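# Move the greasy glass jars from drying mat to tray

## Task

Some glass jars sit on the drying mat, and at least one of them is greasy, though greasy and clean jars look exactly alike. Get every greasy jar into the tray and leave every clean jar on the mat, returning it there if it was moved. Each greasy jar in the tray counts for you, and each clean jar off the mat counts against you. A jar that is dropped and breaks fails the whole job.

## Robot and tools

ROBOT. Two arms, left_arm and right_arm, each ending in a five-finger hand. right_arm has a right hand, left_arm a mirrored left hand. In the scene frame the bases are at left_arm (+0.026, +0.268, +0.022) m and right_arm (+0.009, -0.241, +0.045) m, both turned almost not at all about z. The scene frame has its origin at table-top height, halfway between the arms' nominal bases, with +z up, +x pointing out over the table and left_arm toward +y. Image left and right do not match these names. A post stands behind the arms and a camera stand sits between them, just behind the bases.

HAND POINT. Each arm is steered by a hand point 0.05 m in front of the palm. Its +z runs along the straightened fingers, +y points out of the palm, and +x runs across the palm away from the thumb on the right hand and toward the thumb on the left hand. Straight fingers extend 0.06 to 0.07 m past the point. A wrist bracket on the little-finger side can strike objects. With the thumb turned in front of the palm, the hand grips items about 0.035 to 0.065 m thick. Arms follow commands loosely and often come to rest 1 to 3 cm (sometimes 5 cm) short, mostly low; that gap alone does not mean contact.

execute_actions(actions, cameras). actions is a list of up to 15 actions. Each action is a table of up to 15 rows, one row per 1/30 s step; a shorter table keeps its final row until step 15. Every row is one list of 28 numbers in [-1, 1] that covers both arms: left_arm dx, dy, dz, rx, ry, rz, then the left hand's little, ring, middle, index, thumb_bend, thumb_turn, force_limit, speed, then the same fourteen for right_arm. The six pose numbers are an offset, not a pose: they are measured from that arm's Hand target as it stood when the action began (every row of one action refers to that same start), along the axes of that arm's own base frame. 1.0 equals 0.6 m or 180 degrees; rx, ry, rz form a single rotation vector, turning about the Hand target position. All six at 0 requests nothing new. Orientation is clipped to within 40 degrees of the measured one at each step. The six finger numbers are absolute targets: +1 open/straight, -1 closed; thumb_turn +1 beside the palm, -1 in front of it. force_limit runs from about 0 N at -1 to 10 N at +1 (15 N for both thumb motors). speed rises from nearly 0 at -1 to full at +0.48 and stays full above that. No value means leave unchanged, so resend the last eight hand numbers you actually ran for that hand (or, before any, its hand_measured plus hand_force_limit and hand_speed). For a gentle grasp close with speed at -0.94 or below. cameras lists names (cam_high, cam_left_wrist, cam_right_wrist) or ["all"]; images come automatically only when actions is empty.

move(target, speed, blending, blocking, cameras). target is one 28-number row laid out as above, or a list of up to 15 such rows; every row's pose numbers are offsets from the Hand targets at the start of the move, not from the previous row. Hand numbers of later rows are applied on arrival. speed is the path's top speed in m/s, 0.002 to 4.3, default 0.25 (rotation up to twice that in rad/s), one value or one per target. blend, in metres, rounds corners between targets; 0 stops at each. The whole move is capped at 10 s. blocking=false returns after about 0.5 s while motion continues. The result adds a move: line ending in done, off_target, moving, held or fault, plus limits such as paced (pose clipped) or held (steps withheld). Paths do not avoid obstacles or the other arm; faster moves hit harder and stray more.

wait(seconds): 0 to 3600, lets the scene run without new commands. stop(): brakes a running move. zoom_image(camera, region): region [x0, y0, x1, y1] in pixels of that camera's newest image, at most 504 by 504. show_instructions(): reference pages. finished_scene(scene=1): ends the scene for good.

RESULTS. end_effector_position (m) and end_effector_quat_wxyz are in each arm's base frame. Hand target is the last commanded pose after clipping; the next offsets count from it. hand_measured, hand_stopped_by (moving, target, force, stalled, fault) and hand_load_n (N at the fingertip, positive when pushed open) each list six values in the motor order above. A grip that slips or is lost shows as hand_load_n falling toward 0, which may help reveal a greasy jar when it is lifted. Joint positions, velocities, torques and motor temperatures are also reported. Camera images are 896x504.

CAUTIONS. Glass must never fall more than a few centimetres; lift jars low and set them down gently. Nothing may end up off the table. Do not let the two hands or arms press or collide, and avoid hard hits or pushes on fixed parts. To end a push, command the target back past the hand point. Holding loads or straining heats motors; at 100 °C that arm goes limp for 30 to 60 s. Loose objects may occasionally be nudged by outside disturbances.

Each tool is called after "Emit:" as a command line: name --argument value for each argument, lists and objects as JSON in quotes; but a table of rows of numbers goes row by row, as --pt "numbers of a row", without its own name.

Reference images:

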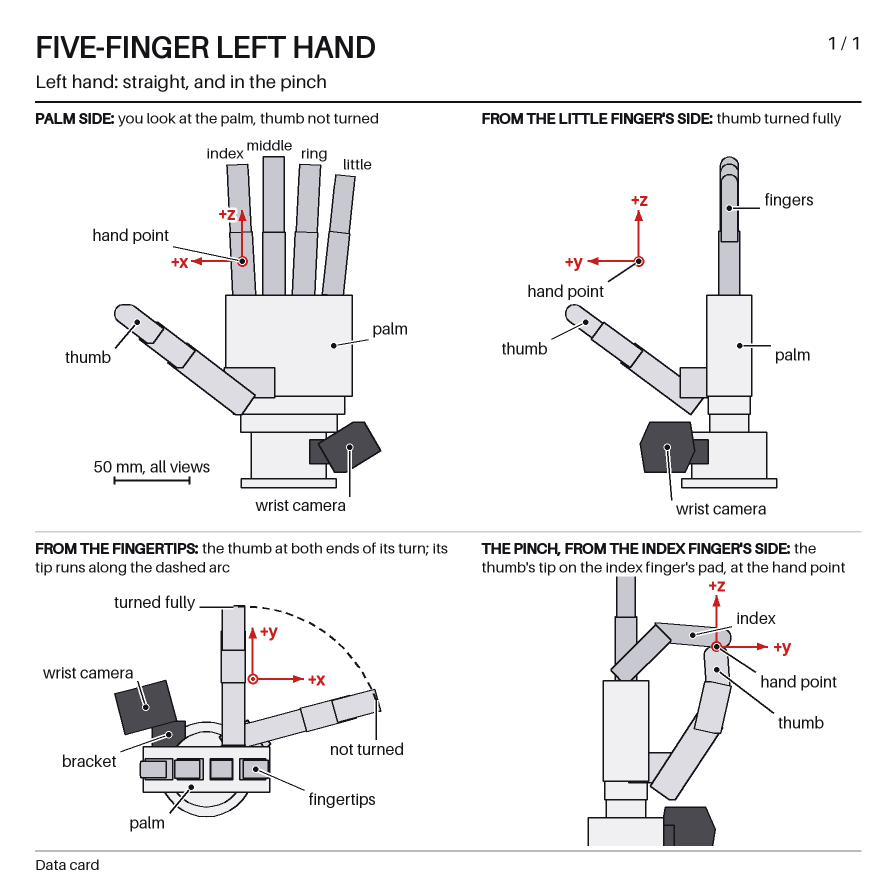

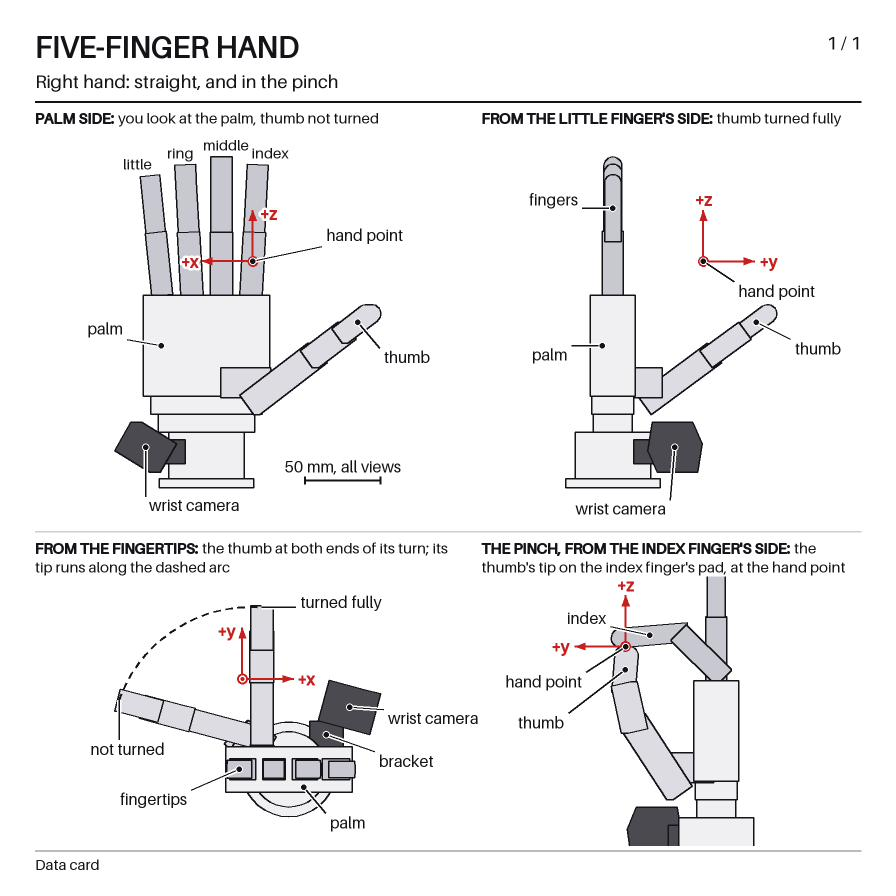

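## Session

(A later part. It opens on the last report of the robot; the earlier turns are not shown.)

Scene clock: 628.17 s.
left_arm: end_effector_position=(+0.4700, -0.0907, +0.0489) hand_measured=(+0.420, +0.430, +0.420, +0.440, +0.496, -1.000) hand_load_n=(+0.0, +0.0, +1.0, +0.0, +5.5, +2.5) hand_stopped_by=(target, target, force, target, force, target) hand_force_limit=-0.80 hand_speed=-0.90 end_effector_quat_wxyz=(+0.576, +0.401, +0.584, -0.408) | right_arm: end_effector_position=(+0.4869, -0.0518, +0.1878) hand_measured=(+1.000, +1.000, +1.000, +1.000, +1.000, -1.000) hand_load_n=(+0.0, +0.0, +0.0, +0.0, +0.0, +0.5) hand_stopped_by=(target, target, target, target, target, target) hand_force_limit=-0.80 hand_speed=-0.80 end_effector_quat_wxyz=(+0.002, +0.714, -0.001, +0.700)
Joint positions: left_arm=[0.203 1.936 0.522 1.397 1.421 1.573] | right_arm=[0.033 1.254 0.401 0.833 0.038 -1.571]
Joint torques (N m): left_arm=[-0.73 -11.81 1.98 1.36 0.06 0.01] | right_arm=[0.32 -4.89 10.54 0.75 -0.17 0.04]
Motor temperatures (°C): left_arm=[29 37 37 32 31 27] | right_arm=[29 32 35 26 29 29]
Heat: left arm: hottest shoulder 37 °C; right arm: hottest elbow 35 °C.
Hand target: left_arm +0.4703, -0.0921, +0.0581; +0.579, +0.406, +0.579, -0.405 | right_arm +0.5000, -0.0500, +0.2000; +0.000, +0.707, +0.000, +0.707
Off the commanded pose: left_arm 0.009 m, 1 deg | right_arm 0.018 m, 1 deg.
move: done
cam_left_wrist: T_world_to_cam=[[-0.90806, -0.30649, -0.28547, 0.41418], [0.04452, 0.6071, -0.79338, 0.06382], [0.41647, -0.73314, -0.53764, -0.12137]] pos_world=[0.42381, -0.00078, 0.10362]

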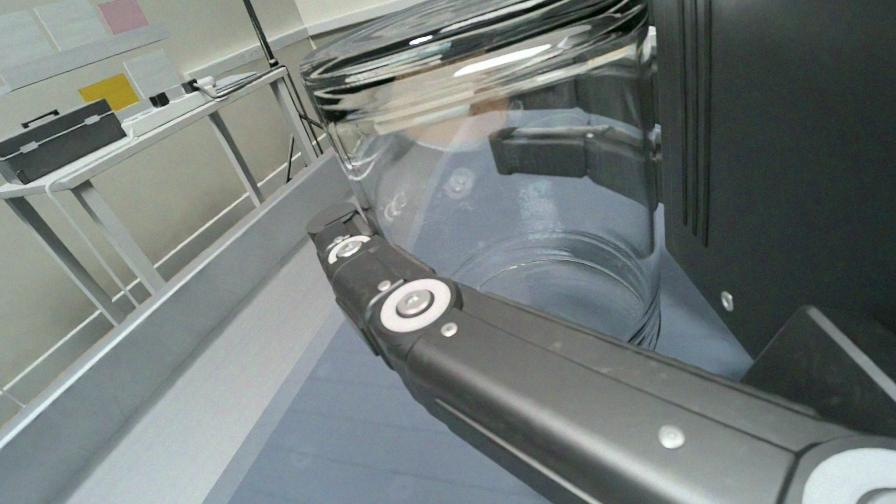

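Emit:
move --target '[0,0,-0.055,0,0,0, 0.42,0.43,0.42,0.44,0.45,-1,-0.8,-0.9, 0,0,0,0,0,0, 1.0,1.0,1.0,1.0,1.0,-1,-0.8,-0.8]' --speed 0.02

Emit:
move --target '[0,0,0,0,0,0, 0.45,0.46,0.45,0.47,0.45,-1,-0.8,-0.9, 0,0,0,0,0,0, 1.0,1.0,1.0,1.0,1.0,-1,-0.8,-0.8]' --cameras '["cam_left_wrist"]'

Scene clock: 633.40 s.
left_arm: end_effector_position=(+0.4667, -0.0915, +0.0290) hand_measured=(+0.420, +0.430, +0.420, +0.440, +0.496, -1.000) hand_load_n=(+0.0, +0.0, +1.0, +0.0, +5.5, +0.5) hand_stopped_by=(target, target, force, target, force, target) hand_force_limit=-0.80 hand_speed=-0.90 end_effector_quat_wxyz=(+0.579, +0.406, +0.580, -0.405) | right_arm: end_effector_position=(+0.4869, -0.0518, +0.1878) hand_measured=(+1.000, +1.000, +1.000, +1.000, +1.000, -1.000) hand_load_n=(+0.0, +0.0, +0.0, +0.0, +0.0, +0.0) hand_stopped_by=(target, target, target, target, target, target) hand_force_limit=-0.80 hand_speed=-0.80 end_effector_quat_wxyz=(+0.002, +0.714, -0.001, +0.700)
Joint positions: left_arm=[0.203 2.021 0.525 1.485 1.423 1.581] | right_arm=[0.033 1.254 0.401 0.833 0.038 -1.571]
Joint torques (N m): left_arm=[-0.62 -9.11 2.58 1.69 -0.03 0.03] | right_arm=[0.32 -4.89 10.55 0.75 -0.17 0.03]
Heat: left arm: hottest shoulder 36 °C; right arm: hottest elbow 35 °C.
Hand target: left_arm +0.4703, -0.0922, +0.0251; +0.579, +0.406, +0.579, -0.405 | right_arm +0.5000, -0.0500, +0.2000; +0.000, +0.707, +0.000, +0.707
Off the commanded pose: left_arm 0.005 m, 0 deg | right_arm 0.018 m, 1 deg.
move: done

Scene clock: 633.90 s.
left_arm: end_effector_position=(+0.4666, -0.0915, +0.0287) hand_measured=(+0.450, +0.460, +0.450, +0.470, +0.494, -1.000) hand_load_n=(+0.0, +0.0, +0.5, +0.0, +3.5, +0.0) hand_stopped_by=(target, target, target, target, force, target) hand_force_limit=-0.80 hand_speed=-0.90 end_effector_quat_wxyz=(+0.579, +0.406, +0.580, -0.405) | right_arm: end_effector_position=(+0.4869, -0.0518, +0.1878) hand_measured=(+1.000, +1.000, +1.000, +1.000, +1.000, -1.000) hand_load_n=(+0.0, +0.0, +0.0, +0.0, +0.0, +0.0) hand_stopped_by=(target, target, target, target, target, target) hand_force_limit=-0.80 hand_speed=-0.80 end_effector_quat_wxyz=(+0.002, +0.714, -0.001, +0.700)
Joint positions: left_arm=[0.203 2.022 0.525 1.487 1.423 1.581] | right_arm=[0.033 1.254 0.401 0.833 0.038 -1.571]
Joint torques (N m): left_arm=[-0.67 -9.11 2.54 1.7 -0.03 0.02] | right_arm=[0.32 -4.95 10.54 0.73 -0.17 0.03]
Heat: left arm: hottest shoulder 36 °C; right arm: hottest elbow 35 °C.
Hand target: left_arm +0.4703, -0.0922, +0.0251; +0.579, +0.406, +0.579, -0.405 | right_arm +0.5000, -0.0500, +0.2000; +0.000, +0.707, +0.000, +0.707
Off the commanded pose: left_arm 0.005 m, 0 deg | right_arm 0.018 m, 1 deg.
move: done
cam_left_wrist: T_world_to_cam=[[-0.90429, -0.3034, -0.30035, 0.4041], [0.05758, 0.61043, -0.78997, 0.0425], [0.42302, -0.73166, -0.53454, -0.13439]] pos_world=[0.41983, -0.00167, 0.08311]

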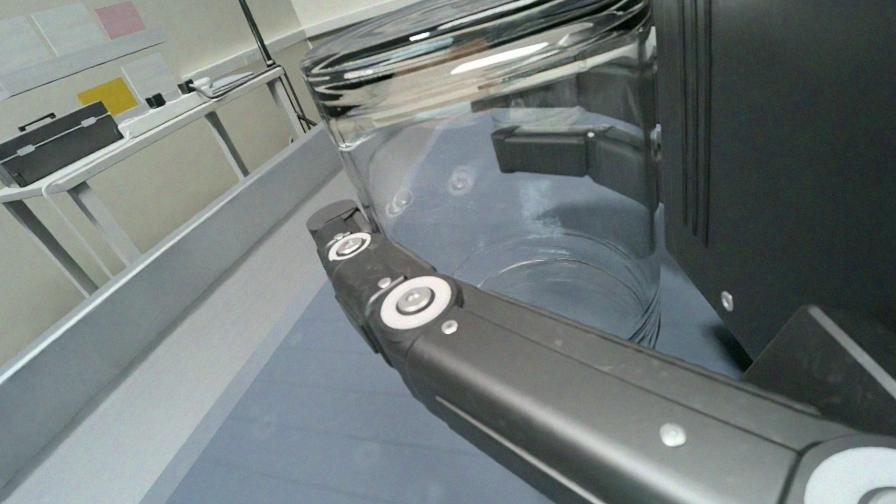

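Emit:
move --target '[0,0,0,0,0,0, 0.46,0.47,0.463,0.483,0.45,-1,-0.8,-0.9, 0,0,0,0,0,0, 1.0,1.0,1.0,1.0,1.0,-1,-0.8,-0.8]'

Emit:
move --target '[0,0,0.045,0,0,0, 0.46,0.47,0.463,0.483,0.45,-1,-0.8,-0.9, 0,0,0,0,0,0, 1.0,1.0,1.0,1.0,1.0,-1,-0.8,-0.8]' --speed 0.02 --cameras '["cam_left_wrist"]'

Scene clock: 636.40 s.
left_arm: end_effector_position=(+0.4665, -0.0915, +0.0282) hand_measured=(+0.460, +0.470, +0.464, +0.484, +0.494, -1.000) hand_load_n=(+0.0, +0.5, +0.0, +0.0, +3.0, +0.0) hand_stopped_by=(target, target, target, target, force, target) hand_force_limit=-0.80 hand_speed=-0.90 end_effector_quat_wxyz=(+0.579, +0.405, +0.580, -0.405) | right_arm: end_effector_position=(+0.4869, -0.0518, +0.1878) hand_measured=(+1.000, +1.000, +1.000, +1.000, +1.000, -1.000) hand_load_n=(+0.0, +0.0, +0.0, +0.0, +0.0, +0.0) hand_stopped_by=(target, target, target, target, target, target) hand_force_limit=-0.80 hand_speed=-0.80 end_effector_quat_wxyz=(+0.002, +0.714, -0.001, +0.700)
Joint positions: left_arm=[0.203 2.023 0.525 1.487 1.423 1.581] | right_arm=[0.033 1.254 0.401 0.833 0.038 -1.571]
Joint torques (N m): left_arm=[-0.62 -9.17 2.56 1.72 -0.02 0.02] | right_arm=[0.26 -4.89 10.55 0.73 -0.17 0.04]
Heat: left arm: hottest shoulder 36 °C; right arm: hottest elbow 35 °C.
Hand target: left_arm +0.4703, -0.0922, +0.0250; +0.579, +0.406, +0.579, -0.405 | right_arm +0.5000, -0.0500, +0.2000; +0.000, +0.707, +0.000, +0.707
Off the commanded pose: left_arm 0.005 m, 0 deg | right_arm 0.018 m, 1 deg.
move: done

Scene clock: 638.13 s.
left_arm: end_effector_position=(+0.4705, -0.0907, +0.0457) hand_measured=(+0.460, +0.470, +0.464, +0.484, +0.494, -1.000) hand_load_n=(+0.0, +0.0, +0.0, +0.0, +1.5, +0.5) hand_stopped_by=(target, target, target, target, force, target) hand_force_limit=-0.80 hand_speed=-0.90 end_effector_quat_wxyz=(+0.579, +0.405, +0.580, -0.406) | right_arm: end_effector_position=(+0.4869, -0.0518, +0.1878) hand_measured=(+1.000, +1.000, +1.000, +1.000, +1.000, -1.000) hand_load_n=(+0.0, +0.0, +0.0, +0.0, +0.0, +0.0) hand_stopped_by=(target, target, target, target, target, target) hand_force_limit=-0.80 hand_speed=-0.80 end_effector_quat_wxyz=(+0.002, +0.714, -0.001, +0.700)
Joint positions: left_arm=[0.203 1.956 0.525 1.421 1.423 1.578] | right_arm=[0.033 1.254 0.401 0.833 0.038 -1.571]
Joint torques (N m): left_arm=[-0.73 -11.58 1.81 1.2 -0.02 -0.03] | right_arm=[0.32 -4.84 10.52 0.75 -0.17 0.04]
Heat: left arm: hottest shoulder 36 °C; right arm: hottest elbow 35 °C.
Hand target: left_arm +0.4703, -0.0922, +0.0520; +0.579, +0.406, +0.579, -0.405 | right_arm +0.5000, -0.0500, +0.2000; +0.000, +0.707, +0.000, +0.707
Off the commanded pose: left_arm 0.007 m, 0 deg | right_arm 0.018 m, 1 deg.
move: done
cam_left_wrist: T_world_to_cam=[[-0.905, -0.30378, -0.2978, 0.41308], [0.05559, 0.60959, -0.79077, 0.05606], [0.42176, -0.7322, -0.53479, -0.12591]] pos_world=[0.42383, -0.00087, 0.10001]

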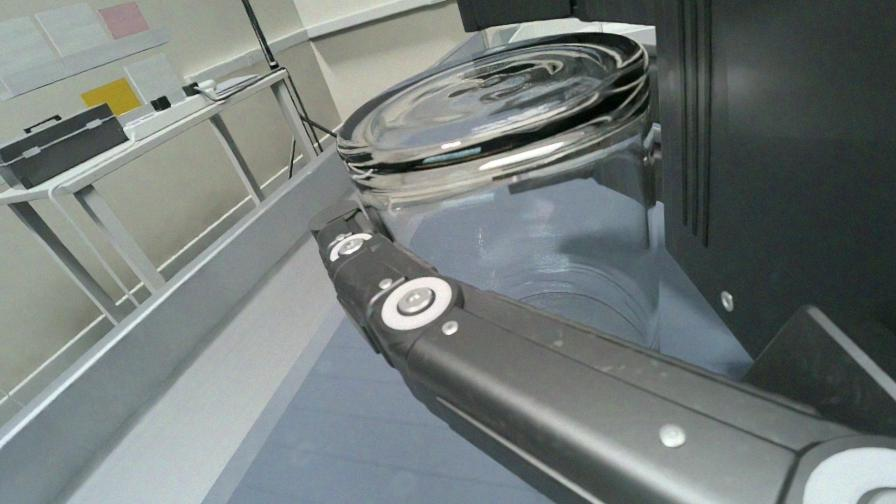

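Emit:
move --target '[0,0,0,0,0,0, 0.55,0.55,0.55,0.55,0.6,-1,-0.8,-0.9, 0,0,0,0,0,0, 1.0,1.0,1.0,1.0,1.0,-1,-0.8,-0.8]'

Emit:
move --target '[0,0,-0.028,0,0,0, 0.55,0.55,0.55,0.55,0.6,-1,-0.8,-0.9, -0.25,-0.58,0.083,0,0,-0.3, 1.0,1.0,1.0,1.0,1.0,-1,-0.8,-0.8]' --speed 0.25 --cameras '["all"]'

Scene clock: 647.80 s.
left_arm: end_effector_position=(+0.4708, -0.0907, +0.0469) hand_measured=(+0.550, +0.550, +0.550, +0.550, +0.600, -1.000) hand_load_n=(+0.0, +0.0, +0.0, +0.0, +0.0, +0.0) hand_stopped_by=(target, target, target, target, target, target) hand_force_limit=-0.80 hand_speed=-0.90 end_effector_quat_wxyz=(+0.579, +0.406, +0.580, -0.405) | right_arm: end_effector_position=(+0.4869, -0.0518, +0.1878) hand_measured=(+1.000, +1.000, +1.000, +1.000, +1.000, -1.000) hand_load_n=(-0.5, +0.0, +0.0, +0.0, +0.0, +0.5) hand_stopped_by=(target, target, target, target, target, target) hand_force_limit=-0.80 hand_speed=-0.80 end_effector_quat_wxyz=(+0.002, +0.714, -0.001, +0.700)
Joint positions: left_arm=[0.203 1.953 0.525 1.421 1.423 1.578] | right_arm=[0.033 1.254 0.401 0.833 0.038 -1.571]
Joint torques (N m): left_arm=[-0.73 -11.46 1.84 1.2 -0.02 -0.02] | right_arm=[0.26 -4.95 10.55 0.73 -0.17 0.04]
Heat: left arm: hottest shoulder 36 °C; right arm: hottest elbow 36 °C.
Hand target: left_arm +0.4703, -0.0922, +0.0521; +0.579, +0.406, +0.579, -0.405 | right_arm +0.5000, -0.0500, +0.2000; +0.000, +0.707, +0.000, +0.707
Off the commanded pose: left_arm 0.005 m, 0 deg | right_arm 0.018 m, 1 deg.
move: done

Scene clock: 650.13 s.
left_arm: end_effector_position=(+0.4685, -0.0912, +0.0360) hand_measured=(+0.550, +0.550, +0.550, +0.550, +0.600, -1.000) hand_load_n=(+0.0, +0.0, +0.0, +0.0, +0.0, +0.5) hand_stopped_by=(target, target, target, target, target, target) hand_force_limit=-0.80 hand_speed=-0.90 end_effector_quat_wxyz=(+0.577, +0.403, +0.582, -0.408) | right_arm: end_effector_position=(+0.3395, -0.3904, +0.2342) hand_measured=(+1.000, +1.000, +1.000, +1.000, +1.000, -1.000) hand_load_n=(+0.0, +0.0, +0.0, +0.0, +0.0, +0.0) hand_stopped_by=(target, target, target, target, target, target) hand_force_limit=-0.80 hand_speed=-0.80 end_effector_quat_wxyz=(+0.320, +0.638, -0.322, +0.622)
Joint positions: left_arm=[0.203 1.989 0.525 1.446 1.423 1.578] | right_arm=[-0.624 1.254 0.571 0.659 0.319 -1.571]
Joint torques (N m): left_arm=[-0.62 -9.52 2.25 1.92 -0.02 0.06] | right_arm=[0.09 -6.24 12.05 0.65 -0.03 0.04]
Heat: left arm: hottest shoulder 36 °C; right arm: hottest elbow 36 °C.
Hand target: left_arm +0.4703, -0.0922, +0.0353; +0.579, +0.406, +0.579, -0.405 | right_arm +0.3500, -0.3980, +0.2497; +0.321, +0.630, -0.321, +0.630
Off the commanded pose: left_arm 0.002 m, 1 deg | right_arm 0.020 m, 1 deg.
move: off_target (right_arm)
cam_left_wrist: T_world_to_cam=[[-0.90721, -0.30423, -0.29055, 0.40901], [0.04968, 0.60836, -0.79211, 0.05152], [0.41774, -0.73304, -0.53679, -0.1286]] pos_world=[0.42221, -0.00118, 0.09061]
cam_right_wrist: T_world_to_cam=[[-0.78926, -0.5326, 0.30562, -0.01661], [-0.49806, 0.26413, -0.82594, 0.46965], [0.35916, -0.8041, -0.47373, -0.21222]] pos_world=[0.29703, -0.30354, 0.29245]

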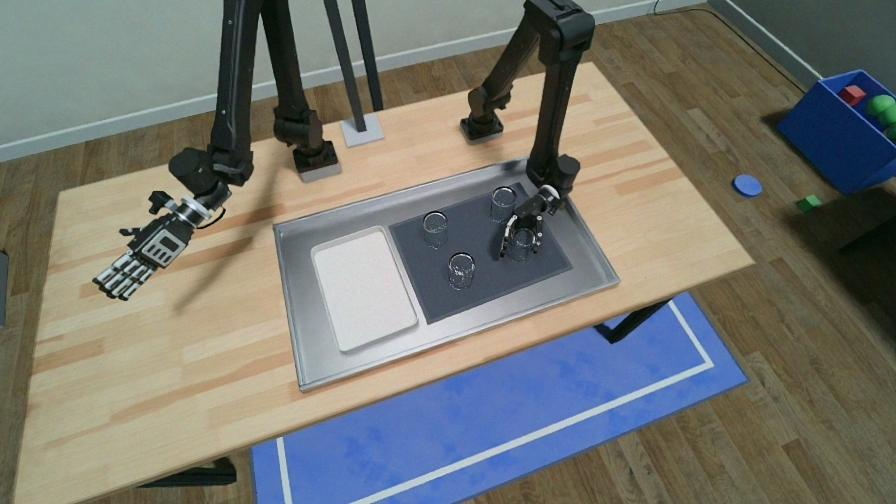

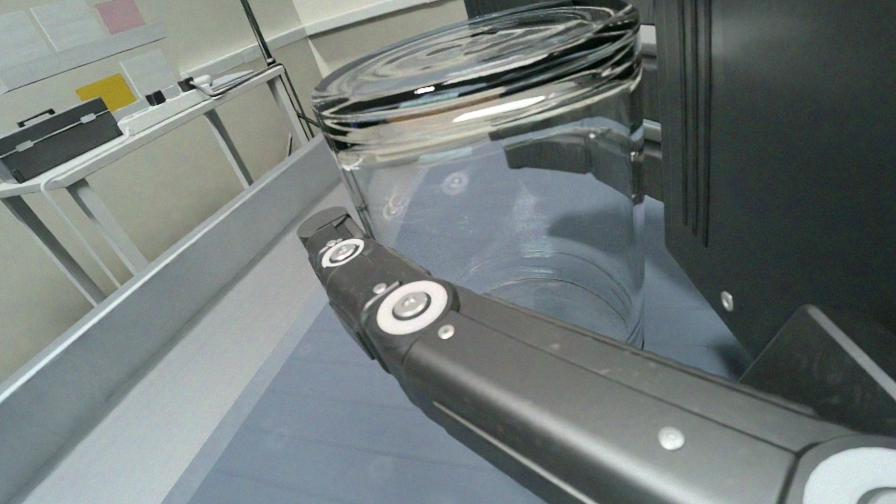

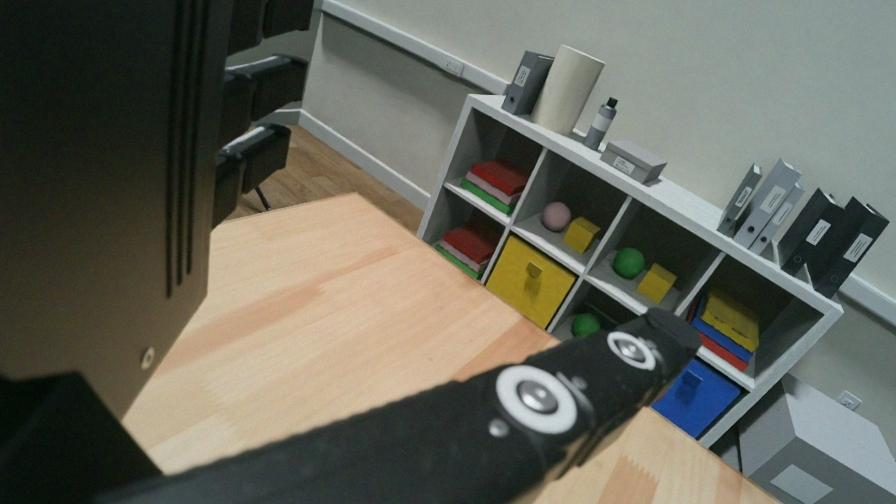

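Emit:
move --target '[0,0,0,0,0,0, 0.55,0.55,0.55,0.55,0.45,-1,-0.8,-0.92, 0,0,0,0,0,0, 1.0,1.0,1.0,1.0,1.0,-1,-0.8,-0.8]'

Emit:
move --target '[0,0,0,0,0,0, 0.0,0.0,0.0,0.0,0.45,-1,-0.6,-0.9, 0,0,0,0,0,0, 1.0,1.0,1.0,1.0,1.0,-1,-0.8,-0.8]' --cameras '["cam_left_wrist"]'

Scene clock: 654.60 s.
left_arm: end_effector_position=(+0.4686, -0.0911, +0.0360) hand_measured=(+0.550, +0.550, +0.550, +0.550, +0.494, -1.000) hand_load_n=(+0.0, +0.0, -0.5, +0.0, +1.5, +0.5) hand_stopped_by=(target, target, target, target, force, target) hand_force_limit=-0.80 hand_speed=-0.92 end_effector_quat_wxyz=(+0.577, +0.403, +0.582, -0.407) | right_arm: end_effector_position=(+0.3395, -0.3904, +0.2342) hand_measured=(+1.000, +1.000, +1.000, +1.000, +1.000, -1.000) hand_load_n=(+0.0, +0.0, +0.0, +0.0, +0.0, +0.0) hand_stopped_by=(target, target, target, target, target, target) hand_force_limit=-0.80 hand_speed=-0.80 end_effector_quat_wxyz=(+0.320, +0.638, -0.322, +0.622)
Joint positions: left_arm=[0.203 1.989 0.525 1.446 1.422 1.578] | right_arm=[-0.624 1.254 0.571 0.659 0.319 -1.571]
Joint torques (N m): left_arm=[-0.73 -9.58 2.25 1.95 0.01 0.05] | right_arm=[0.21 -6.18 11.96 0.66 -0.04 0.04]
Heat: left arm: hottest shoulder 36 °C; right arm: hottest elbow 36 °C.
Hand target: left_arm +0.4703, -0.0922, +0.0353; +0.579, +0.406, +0.579, -0.405 | right_arm +0.3500, -0.3980, +0.2497; +0.321, +0.630, -0.321, +0.630
Off the commanded pose: left_arm 0.002 m, 1 deg | right_arm 0.020 m, 1 deg.
move: done

Scene clock: 656.83 s.
left_arm: end_effector_position=(+0.4688, -0.0910, +0.0368) hand_measured=(+0.000, +0.310, +0.318, +0.338, +0.498, -1.000) hand_load_n=(+0.0, +2.5, +2.5, +1.0, +16.0, +4.5) hand_stopped_by=(target, force, force, force, force, target) hand_force_limit=-0.60 hand_speed=-0.90 end_effector_quat_wxyz=(+0.578, +0.404, +0.581, -0.406) | right_arm: end_effector_position=(+0.3395, -0.3904, +0.2342) hand_measured=(+1.000, +1.000, +1.000, +1.000, +1.000, -1.000) hand_load_n=(+0.0, +0.0, +0.0, +0.0, +0.0, +0.0) hand_stopped_by=(target, target, target, target, target, target) hand_force_limit=-0.80 hand_speed=-0.80 end_effector_quat_wxyz=(+0.320, +0.638, -0.322, +0.622)
Joint positions: left_arm=[0.203 1.989 0.525 1.451 1.422 1.578] | right_arm=[-0.624 1.254 0.571 0.659 0.319 -1.571]
Joint torques (N m): left_arm=[-0.67 -9.47 2.29 1.85 0.02 0.06] | right_arm=[0.21 -6.24 11.97 0.64 -0.04 0.04]
Heat: left arm: hottest shoulder 36 °C; right arm: hottest elbow 36 °C.
Hand target: left_arm +0.4703, -0.0921, +0.0353; +0.579, +0.406, +0.579, -0.405 | right_arm +0.3500, -0.3980, +0.2497; +0.321, +0.630, -0.321, +0.630
Off the commanded pose: left_arm 0.002 m, 0 deg | right_arm 0.020 m, 1 deg.
move: done
cam_left_wrist: T_world_to_cam=[[-0.90544, -0.30497, -0.29524, 0.40878], [0.0528, 0.60923, -0.79124, 0.0506], [0.42117, -0.73201, -0.53552, -0.1298]] pos_world=[0.42212, -0.00117, 0.09121]

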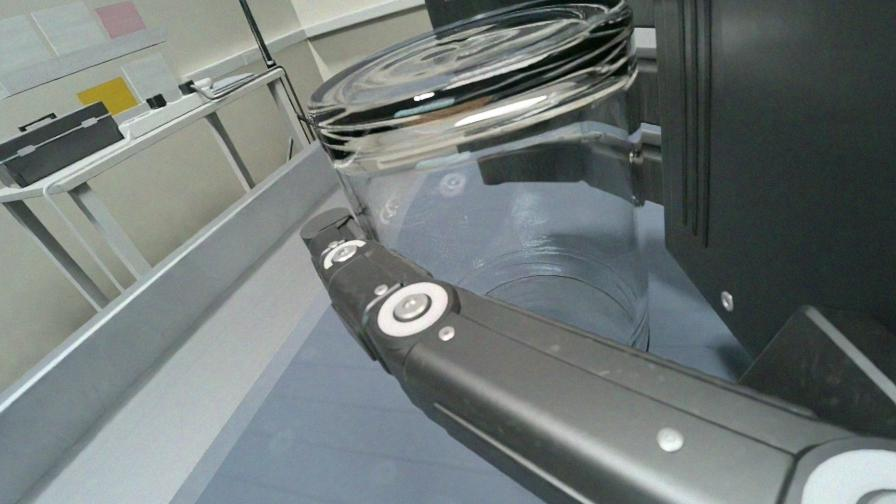

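Emit:
move --target '[0,0,0,0,0,0, 0.0,0.33,0.338,0.36,0.45,-1,-0.6,-0.9, 0,0,0,0,0,0, 1.0,1.0,1.0,1.0,1.0,-1,-0.8,-0.8]'

Emit:
move --target '[0,0,0.06,0,0,0, 0.0,0.33,0.338,0.36,0.45,-1,-0.6,-0.9, 0,0,0,0,0,0, 1.0,1.0,1.0,1.0,1.0,-1,-0.8,-0.8]' --speed 0.03 --cameras '["cam_left_wrist"]'

Scene clock: 659.87 s.
left_arm: end_effector_position=(+0.4688, -0.0910, +0.0368) hand_measured=(+0.000, +0.330, +0.338, +0.360, +0.498, -1.000) hand_load_n=(+0.0, +1.5, +2.0, +0.0, +13.5, +4.5) hand_stopped_by=(target, target, target, target, force, target) hand_force_limit=-0.60 hand_speed=-0.90 end_effector_quat_wxyz=(+0.578, +0.404, +0.581, -0.406) | right_arm: end_effector_position=(+0.3395, -0.3904, +0.2342) hand_measured=(+1.000, +1.000, +1.000, +1.000, +1.000, -1.000) hand_load_n=(+0.0, +0.0, +0.0, +0.0, +0.0, +0.5) hand_stopped_by=(target, target, target, target, target, target) hand_force_limit=-0.80 hand_speed=-0.80 end_effector_quat_wxyz=(+0.320, +0.638, -0.322, +0.622)
Joint positions: left_arm=[0.203 1.989 0.525 1.451 1.422 1.578] | right_arm=[-0.624 1.254 0.571 0.659 0.319 -1.571]
Joint torques (N m): left_arm=[-0.62 -9.52 2.29 1.84 0.02 0.04] | right_arm=[0.15 -6.24 11.96 0.66 -0.03 0.05]
Heat: left arm: hottest shoulder 36 °C; right arm: hottest elbow 36 °C.
Hand target: left_arm +0.4703, -0.0921, +0.0353; +0.579, +0.406, +0.579, -0.405 | right_arm +0.3500, -0.3980, +0.2497; +0.321, +0.630, -0.321, +0.630
Off the commanded pose: left_arm 0.002 m, 0 deg | right_arm 0.020 m, 1 deg.
move: done

Scene clock: 661.57 s.
left_arm: end_effector_position=(+0.4700, -0.0908, +0.0622) hand_measured=(+0.000, +0.330, +0.338, +0.360, +0.498, -1.000) hand_load_n=(-0.5, +1.0, +2.0, +0.5, +13.0, +5.0) hand_stopped_by=(target, target, target, target, force, target) hand_force_limit=-0.60 hand_speed=-0.90 end_effector_quat_wxyz=(+0.575, +0.400, +0.584, -0.410) | right_arm: end_effector_position=(+0.3395, -0.3904, +0.2342) hand_measured=(+1.000, +1.000, +1.000, +1.000, +1.000, -1.000) hand_load_n=(+0.0, +0.0, +0.0, +0.0, +0.0, +0.0) hand_stopped_by=(target, target, target, target, target, target) hand_force_limit=-0.80 hand_speed=-0.80 end_effector_quat_wxyz=(+0.320, +0.638, -0.322, +0.622)
Joint positions: left_arm=[0.203 1.883 0.516 1.35 1.422 1.569] | right_arm=[-0.624 1.254 0.571 0.659 0.319 -1.571]
Joint torques (N m): left_arm=[-0.79 -11.63 2.37 1.37 0.02 0.04] | right_arm=[0.15 -6.3 11.95 0.66 -0.03 0.04]
Heat: left arm: hottest shoulder 36 °C; right arm: hottest elbow 36 °C.
Hand target: left_arm +0.4703, -0.0921, +0.0713; +0.579, +0.406, +0.579, -0.405 | right_arm +0.3500, -0.3980, +0.2497; +0.321, +0.630, -0.321, +0.630
Off the commanded pose: left_arm 0.009 m, 1 deg | right_arm 0.020 m, 1 deg.
move: done
cam_left_wrist: T_world_to_cam=[[-0.90911, -0.30614, -0.28249, 0.41828], [0.0427, 0.6061, -0.79424, 0.07517], [0.41436, -0.73412, -0.53793, -0.1133]] pos_world=[0.424, -0.00068, 0.11692]

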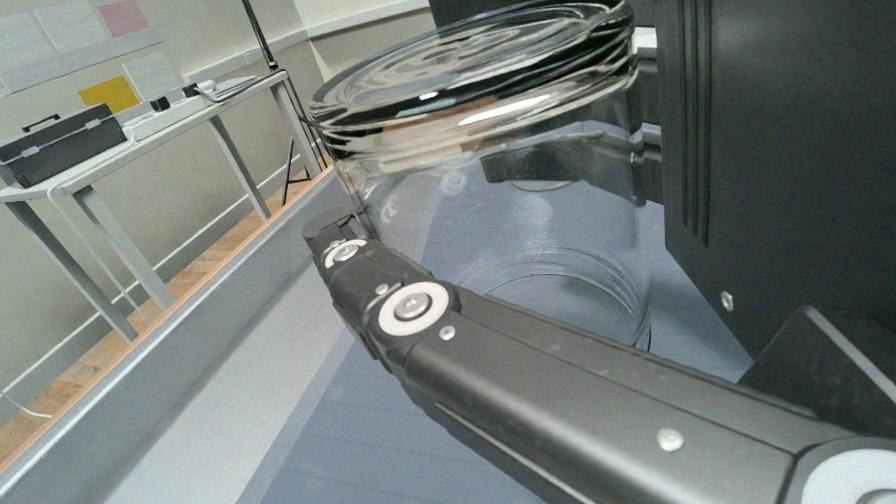

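Emit:
move --pt "0 0 0.173 0 0 0 0.0 0.33 0.338 0.36 0.45 -1 -0.6 -0.9 0 0 0 0 0 0 1.0 1.0 1.0 1.0 1.0 -1 -0.8 -0.8" --pt "-0.073 -0.6075 0.173 0 0 0 0.0 0.33 0.338 0.36 0.45 -1 -0.6 -0.9 0 0 0 0 0 0 1.0 1.0 1.0 1.0 1.0 -1 -0.8 -0.8" --speed '[0.07,0.12]' --blend '[0.02,0]' --cameras '["all"]'

Scene clock: 678.10 s.
left_arm: end_effector_position=(+0.4138, -0.4453, +0.1495) hand_measured=(+0.000, +0.330, +0.338, +0.360, +0.498, -1.000) hand_load_n=(+0.0, +1.0, +1.5, +0.5, +13.5, +5.0) hand_stopped_by=(target, target, target, target, force, target) hand_force_limit=-0.60 hand_speed=-0.90 end_effector_quat_wxyz=(+0.557, +0.403, +0.600, -0.408) | right_arm: end_effector_position=(+0.3395, -0.3904, +0.2342) hand_measured=(+1.000, +1.000, +1.000, +1.000, +1.000, -1.000) hand_load_n=(+0.0, +0.0, +0.0, +0.0, +0.0, +0.5) hand_stopped_by=(target, target, target, target, target, target) hand_force_limit=-0.80 hand_speed=-0.80 end_effector_quat_wxyz=(+0.320, +0.638, -0.322, +0.622)
Joint positions: left_arm=[-0.769 1.626 0.681 0.895 0.454 1.551] | right_arm=[-0.624 1.254 0.571 0.659 0.319 -1.571]
Joint torques (N m): left_arm=[-0.5 -10.81 8.98 2.1 -0.04 0.23] | right_arm=[0.15 -6.18 11.96 0.65 -0.03 0.04]
Heat: left arm: hottest shoulder 36 °C; right arm: hottest elbow 37 °C.
Hand target: left_arm +0.4265, -0.4566, +0.1752; +0.579, +0.406, +0.579, -0.405 | right_arm +0.3500, -0.3980, +0.2497; +0.321, +0.630, -0.321, +0.630
Off the commanded pose: left_arm 0.031 m, 4 deg | right_arm 0.020 m, 1 deg.
move: off_target (left_arm)
cam_left_wrist: T_world_to_cam=[[-0.91999, -0.294, -0.2592, 0.28975], [0.01683, 0.63107, -0.77555, 0.38081], [0.39158, -0.71786, -0.57563, -0.2811]] pos_world=[0.37024, -0.35692, 0.20863]
cam_right_wrist: T_world_to_cam=[[-0.78926, -0.5326, 0.30562, -0.01661], [-0.49806, 0.26413, -0.82594, 0.46965], [0.35916, -0.8041, -0.47373, -0.21222]] pos_world=[0.29703, -0.30354, 0.29245]

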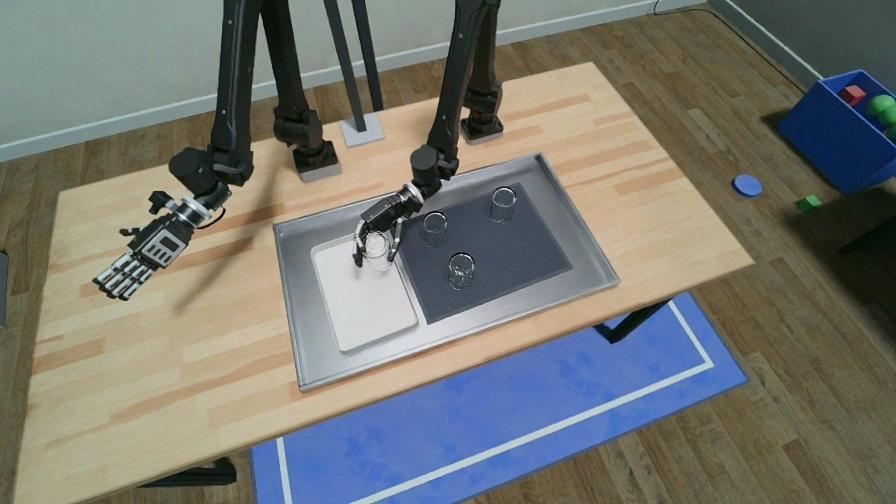

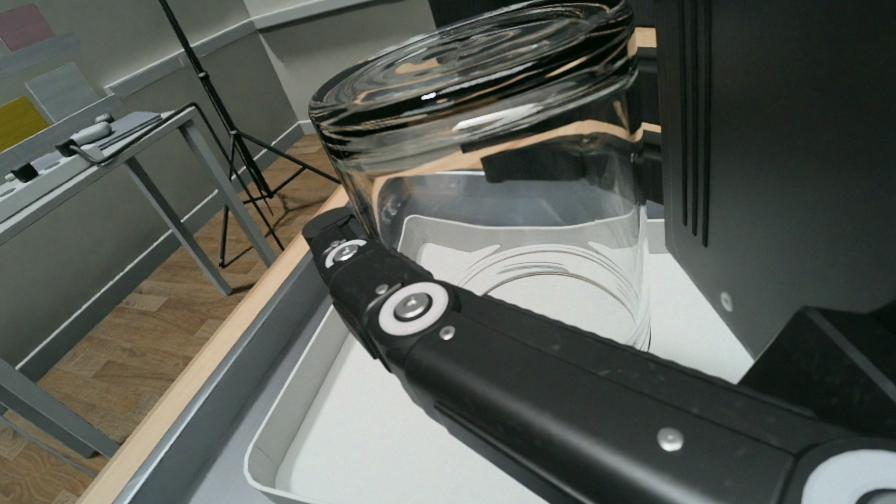

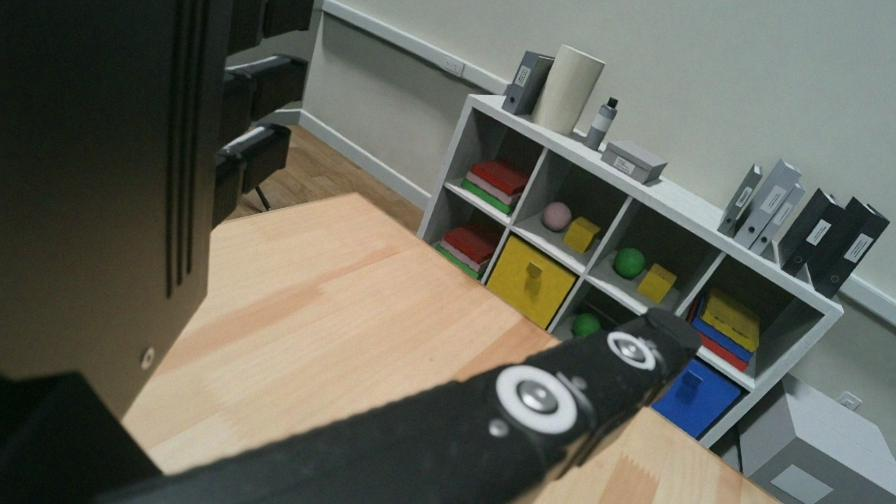

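Emit:
move --target '[0.003,-0.008,-0.142,-0.0092,-0.0169,0, 0.0,0.33,0.338,0.36,0.45,-1,-0.6,-0.9, 0,0,0,0,0,0, 1.0,1.0,1.0,1.0,1.0,-1,-0.8,-0.8]' --speed 0.07 --cameras '["cam_high","cam_left_wrist"]'

Scene clock: 687.03 s.
left_arm: end_effector_position=(+0.4215, -0.4535, +0.0812) hand_measured=(+0.000, +0.330, +0.338, +0.360, +0.498, -1.000) hand_load_n=(+0.0, +0.5, +2.0, +1.0, +13.0, +3.0) hand_stopped_by=(target, target, target, target, force, target) hand_force_limit=-0.60 hand_speed=-0.90 end_effector_quat_wxyz=(+0.586, +0.404, +0.573, -0.406) | right_arm: end_effector_position=(+0.3395, -0.3904, +0.2342) hand_measured=(+1.000, +1.000, +1.000, +1.000, +1.000, -1.000) hand_load_n=(+0.0, +0.0, +0.0, +0.0, +0.0, +0.0) hand_stopped_by=(target, target, target, target, target, target) hand_force_limit=-0.80 hand_speed=-0.80 end_effector_quat_wxyz=(+0.320, +0.638, -0.322, +0.622)
Joint positions: left_arm=[-0.773 1.907 0.688 1.236 0.448 1.571] | right_arm=[-0.624 1.254 0.571 0.659 0.319 -1.571]
Joint torques (N m): left_arm=[-0.67 -11.16 5.89 2.73 -0.05 0.23] | right_arm=[0.15 -6.3 11.96 0.65 -0.03 0.04]
Heat: left arm: hottest shoulder 36 °C; right arm: hottest elbow 38 °C.
Hand target: left_arm +0.4281, -0.4615, +0.0899; +0.600, +0.408, +0.557, -0.403 | right_arm +0.3500, -0.3980, +0.2497; +0.321, +0.630, -0.321, +0.630
Off the commanded pose: left_arm 0.014 m, 3 deg | right_arm 0.020 m, 1 deg.
move: off_target (left_arm)
cam_left_wrist: T_world_to_cam=[[-0.90038, -0.30735, -0.30798, 0.2664], [0.06831, 0.5992, -0.79768, 0.29847], [0.42971, -0.73926, -0.51851, -0.35973]] pos_world=[0.37406, -0.3629, 0.13361]

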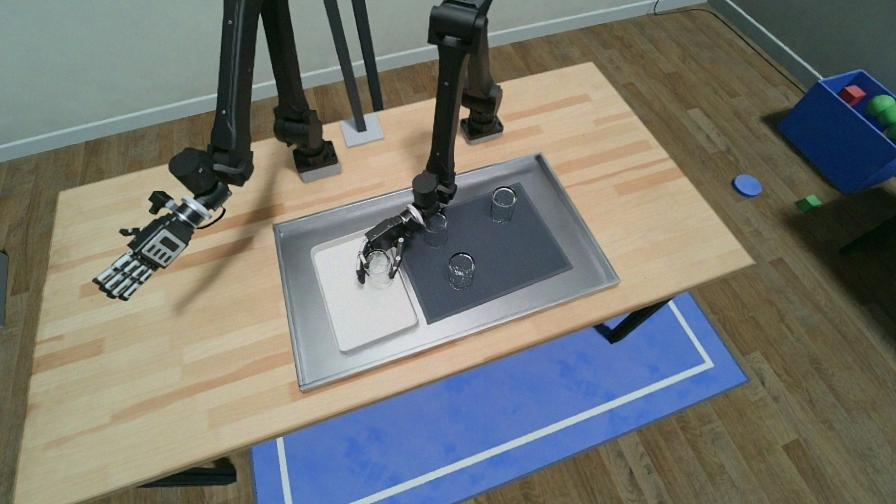

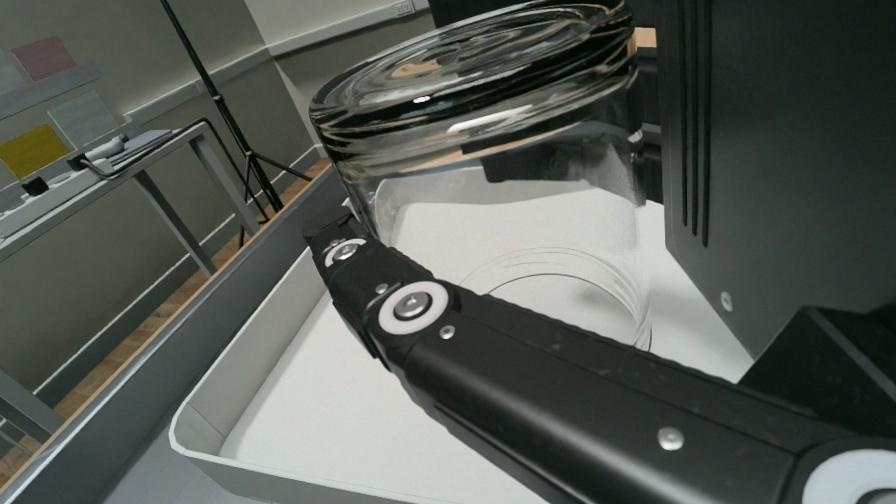

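Emit:
move --pt "0 0 0.067 0 0 0 0.0 0.33 0.338 0.36 0.45 -1 -0.6 -0.9 0 0 0 0 0 0 1.0 1.0 1.0 1.0 1.0 -1 -0.8 -0.8" --pt "0.0032 -0.009 0.067 0.005 0.006 0.1389 0.0 0.33 0.338 0.36 0.45 -1 -0.6 -0.9 0 0 0 0 0 0 1.0 1.0 1.0 1.0 1.0 -1 -0.8 -0.8" --speed 0.08 --cameras '["cam_high","cam_left_wrist"]'

Scene clock: 706.07 s.
left_arm: end_effector_position=(+0.4235, -0.4518, +0.1073) hand_measured=(+0.000, +0.330, +0.338, +0.360, +0.498, -1.000) hand_load_n=(+0.0, +0.5, +2.0, +1.0, +13.0, +3.0) hand_stopped_by=(target, target, target, target, force, target) hand_force_limit=-0.60 hand_speed=-0.90 end_effector_quat_wxyz=(+0.648, +0.280, +0.659, -0.259) | right_arm: end_effector_position=(+0.3395, -0.3904, +0.2342) hand_measured=(+1.000, +1.000, +1.000, +1.000, +1.000, -1.000) hand_load_n=(+0.0, +0.0, +0.0, +0.0, +0.0, +0.5) hand_stopped_by=(target, target, target, target, target, target) hand_force_limit=-0.80 hand_speed=-0.80 end_effector_quat_wxyz=(+0.320, +0.638, -0.322, +0.622)
Joint positions: left_arm=[-0.974 1.817 0.735 1.056 -0.192 1.588] | right_arm=[-0.624 1.254 0.571 0.659 0.319 -1.571]
Joint torques (N m): left_arm=[-0.85 -12.69 7.87 2.15 -0.11 0.24] | right_arm=[0.21 -6.24 11.96 0.65 -0.03 0.05]
Heat: left arm: hottest shoulder 37 °C; right arm: hottest elbow 38 °C.
Hand target: left_arm +0.4301, -0.4669, +0.1301; +0.665, +0.279, +0.641, -0.263 | right_arm +0.3500, -0.3980, +0.2497; +0.321, +0.630, -0.321, +0.630
Off the commanded pose: left_arm 0.028 m, 3 deg | right_arm 0.020 m, 1 deg.
move: off_target (left_arm)
cam_left_wrist: T_world_to_cam=[[-0.69064, -0.6483, -0.32051, 0.03526], [-0.20818, 0.60264, -0.77038, 0.43389], [0.69259, -0.46533, -0.55117, -0.32979]] pos_world=[0.34309, -0.39209, 0.1638]

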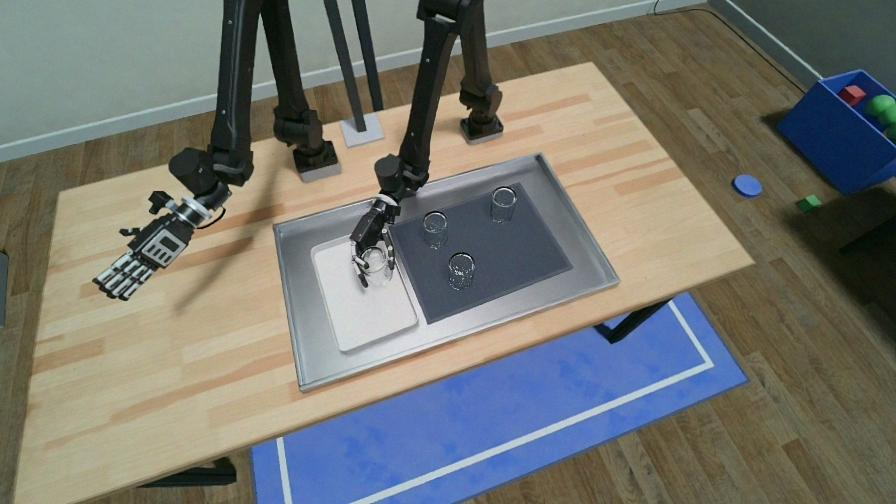

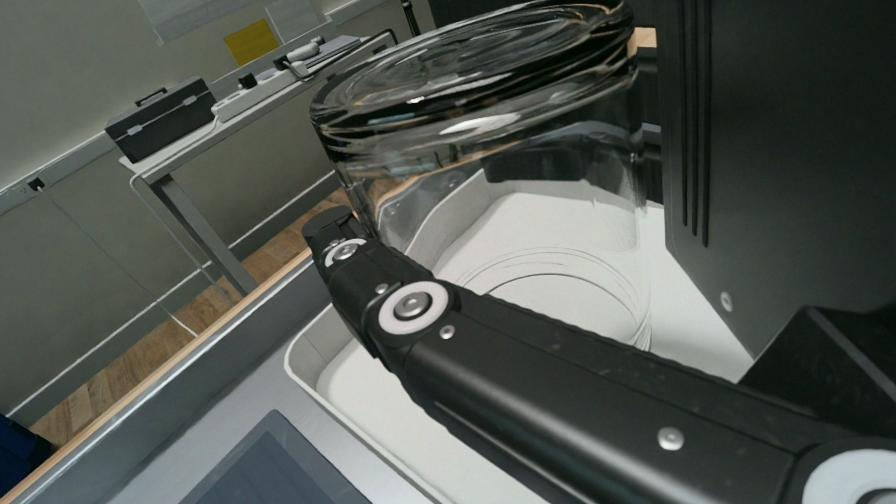

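Emit:
move --target '[0,-0.003,-0.1,0,0,0, 0.0,0.33,0.338,0.36,0.45,-1,-0.6,-0.9, 0,0,0,0,0,0, 1.0,1.0,1.0,1.0,1.0,-1,-0.8,-0.8]' --speed 0.06 --cameras '["cam_high","cam_left_wrist"]'

Emit:
zoom_image --camera "cam_high" --region '[290, 190, 450, 370]'

Scene clock: 710.57 s.
left_arm: end_effector_position=(+0.4239, -0.4532, +0.0463) hand_measured=(+0.000, +0.330, +0.338, +0.360, +0.498, -1.000) hand_load_n=(+0.0, +0.5, +2.0, +1.5, +13.0, +2.5) hand_stopped_by=(target, target, target, target, force, target) hand_force_limit=-0.60 hand_speed=-0.90 end_effector_quat_wxyz=(+0.643, +0.284, +0.664, -0.255) | right_arm: end_effector_position=(+0.3395, -0.3904, +0.2342) hand_measured=(+1.000, +1.000, +1.000, +1.000, +1.000, -1.000) hand_load_n=(+0.0, +0.0, +0.0, +0.0, +0.0, +0.0) hand_stopped_by=(target, target, target, target, target, target) hand_force_limit=-0.80 hand_speed=-0.80 end_effector_quat_wxyz=(+0.320, +0.638, -0.322, +0.622)
Joint positions: left_arm=[-0.975 1.99 0.749 1.199 -0.194 1.589] | right_arm=[-0.624 1.254 0.571 0.659 0.319 -1.571]
Joint torques (N m): left_arm=[-1.03 -13.51 6.42 3.03 -0.11 0.22] | right_arm=[0.15 -6.24 11.96 0.65 -0.03 0.05]
Heat: left arm: hottest shoulder 37 °C; right arm: hottest elbow 38 °C.
Hand target: left_arm +0.4301, -0.4686, +0.0701; +0.665, +0.279, +0.641, -0.263 | right_arm +0.3500, -0.3980, +0.2497; +0.321, +0.630, -0.321, +0.630
Off the commanded pose: left_arm 0.029 m, 4 deg | right_arm 0.020 m, 1 deg.
move: off_target (left_arm)
cam_left_wrist: T_world_to_cam=[[-0.69275, -0.64422, -0.32417, 0.01801], [-0.21557, 0.61391, -0.75937, 0.39559], [0.68821, -0.45617, -0.56416, -0.35777]] pos_world=[0.34397, -0.39446, 0.10439]

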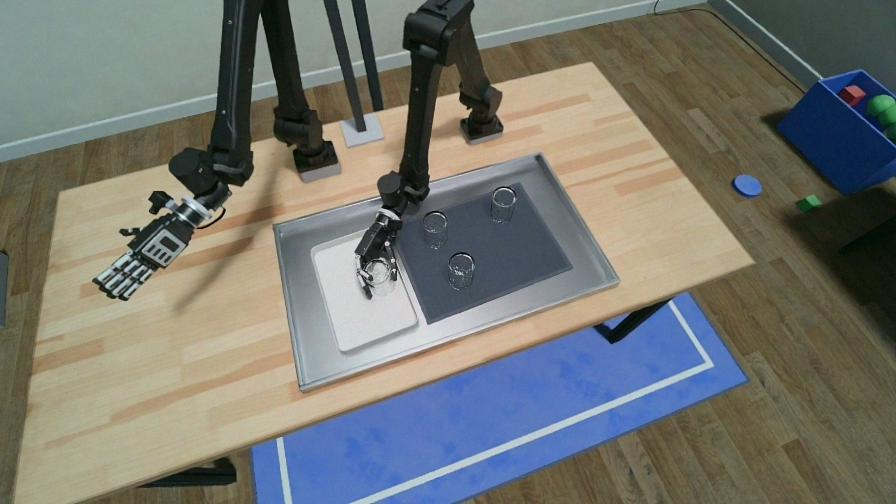

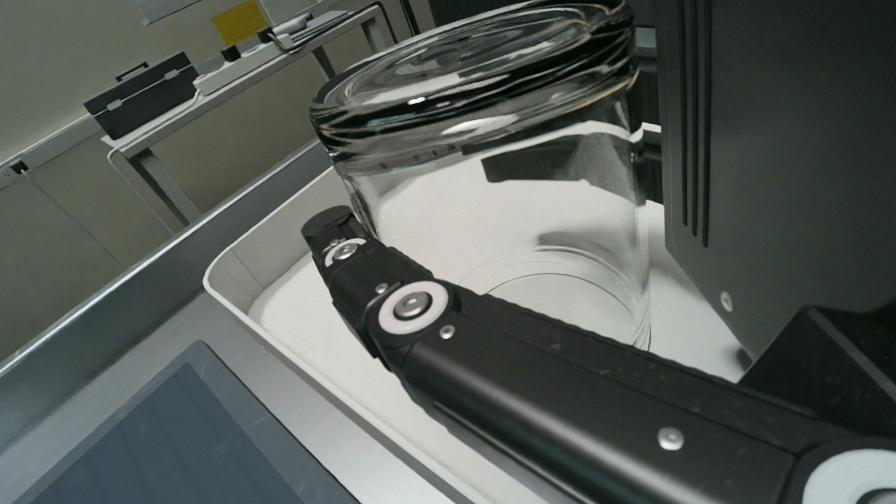

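Scaled by 2.800.

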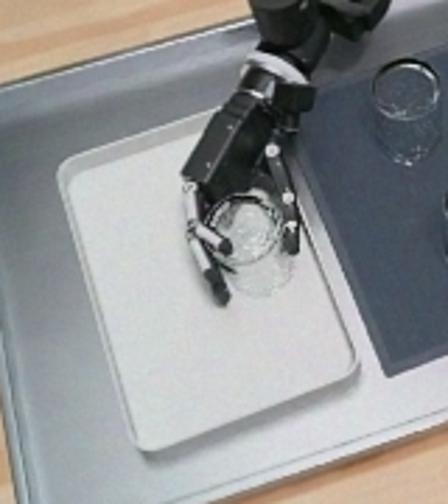

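Emit:
move --target '[0,-0.006,-0.003,-0.0175,-0.0045,0, 0.0,0.33,0.338,0.36,0.45,-1,-0.6,-0.9, 0,0,0,0,0,0, 1.0,1.0,1.0,1.0,1.0,-1,-0.8,-0.8]' --speed 0.03 --cameras '["cam_high","cam_left_wrist"]'

Scene clock: 715.33 s.
left_arm: end_effector_position=(+0.4252, -0.4578, +0.0489) hand_measured=(+0.000, +0.330, +0.338, +0.360, +0.498, -1.000) hand_load_n=(+0.0, +0.5, +2.0, +1.5, +13.0, +2.5) hand_stopped_by=(target, target, target, target, force, target) hand_force_limit=-0.60 hand_speed=-0.90 end_effector_quat_wxyz=(+0.660, +0.273, +0.648, -0.265) | right_arm: end_effector_position=(+0.3395, -0.3904, +0.2342) hand_measured=(+1.000, +1.000, +1.000, +1.000, +1.000, -1.000) hand_load_n=(+0.0, +0.5, +0.0, +0.0, +0.0, +0.0) hand_stopped_by=(target, target, target, target, target, target) hand_force_limit=-0.80 hand_speed=-0.80 end_effector_quat_wxyz=(+0.320, +0.638, -0.322, +0.622)
Joint positions: left_arm=[-0.979 2.028 0.761 1.279 -0.198 1.589] | right_arm=[-0.624 1.254 0.571 0.659 0.319 -1.571]
Joint torques (N m): left_arm=[-0.97 -13.27 6.06 3.04 -0.1 0.05] | right_arm=[0.15 -6.24 11.99 0.65 -0.03 0.04]
Heat: left arm: hottest shoulder 37 °C; right arm: hottest elbow 38 °C.
Hand target: left_arm +0.4300, -0.4723, +0.0682; +0.677, +0.263, +0.629, -0.278 | right_arm +0.3500, -0.3980, +0.2497; +0.321, +0.630, -0.321, +0.630
Off the commanded pose: left_arm 0.025 m, 3 deg | right_arm 0.020 m, 1 deg.
move: off_target (left_arm)
cam_left_wrist: T_world_to_cam=[[-0.68285, -0.65885, -0.31564, 0.00542], [-0.19153, 0.57839, -0.79295, 0.3758], [0.705, -0.48102, -0.52115, -0.37993]] pos_world=[0.34353, -0.39654, 0.1017]

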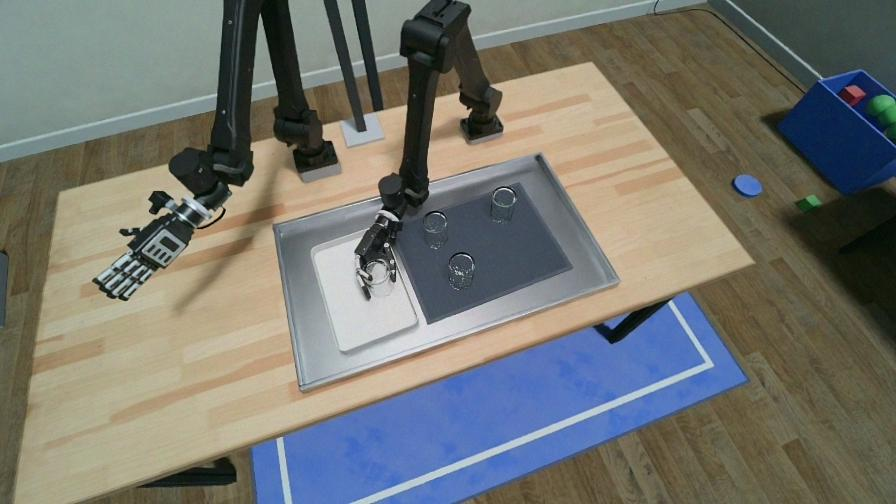

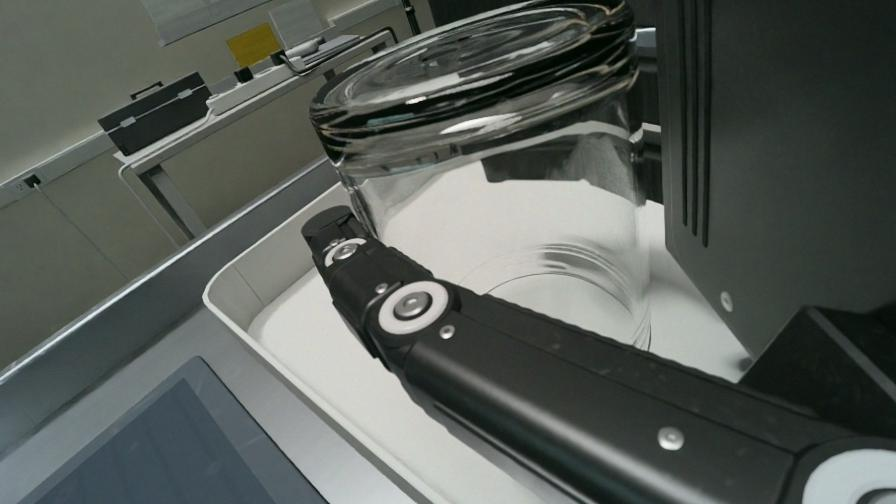

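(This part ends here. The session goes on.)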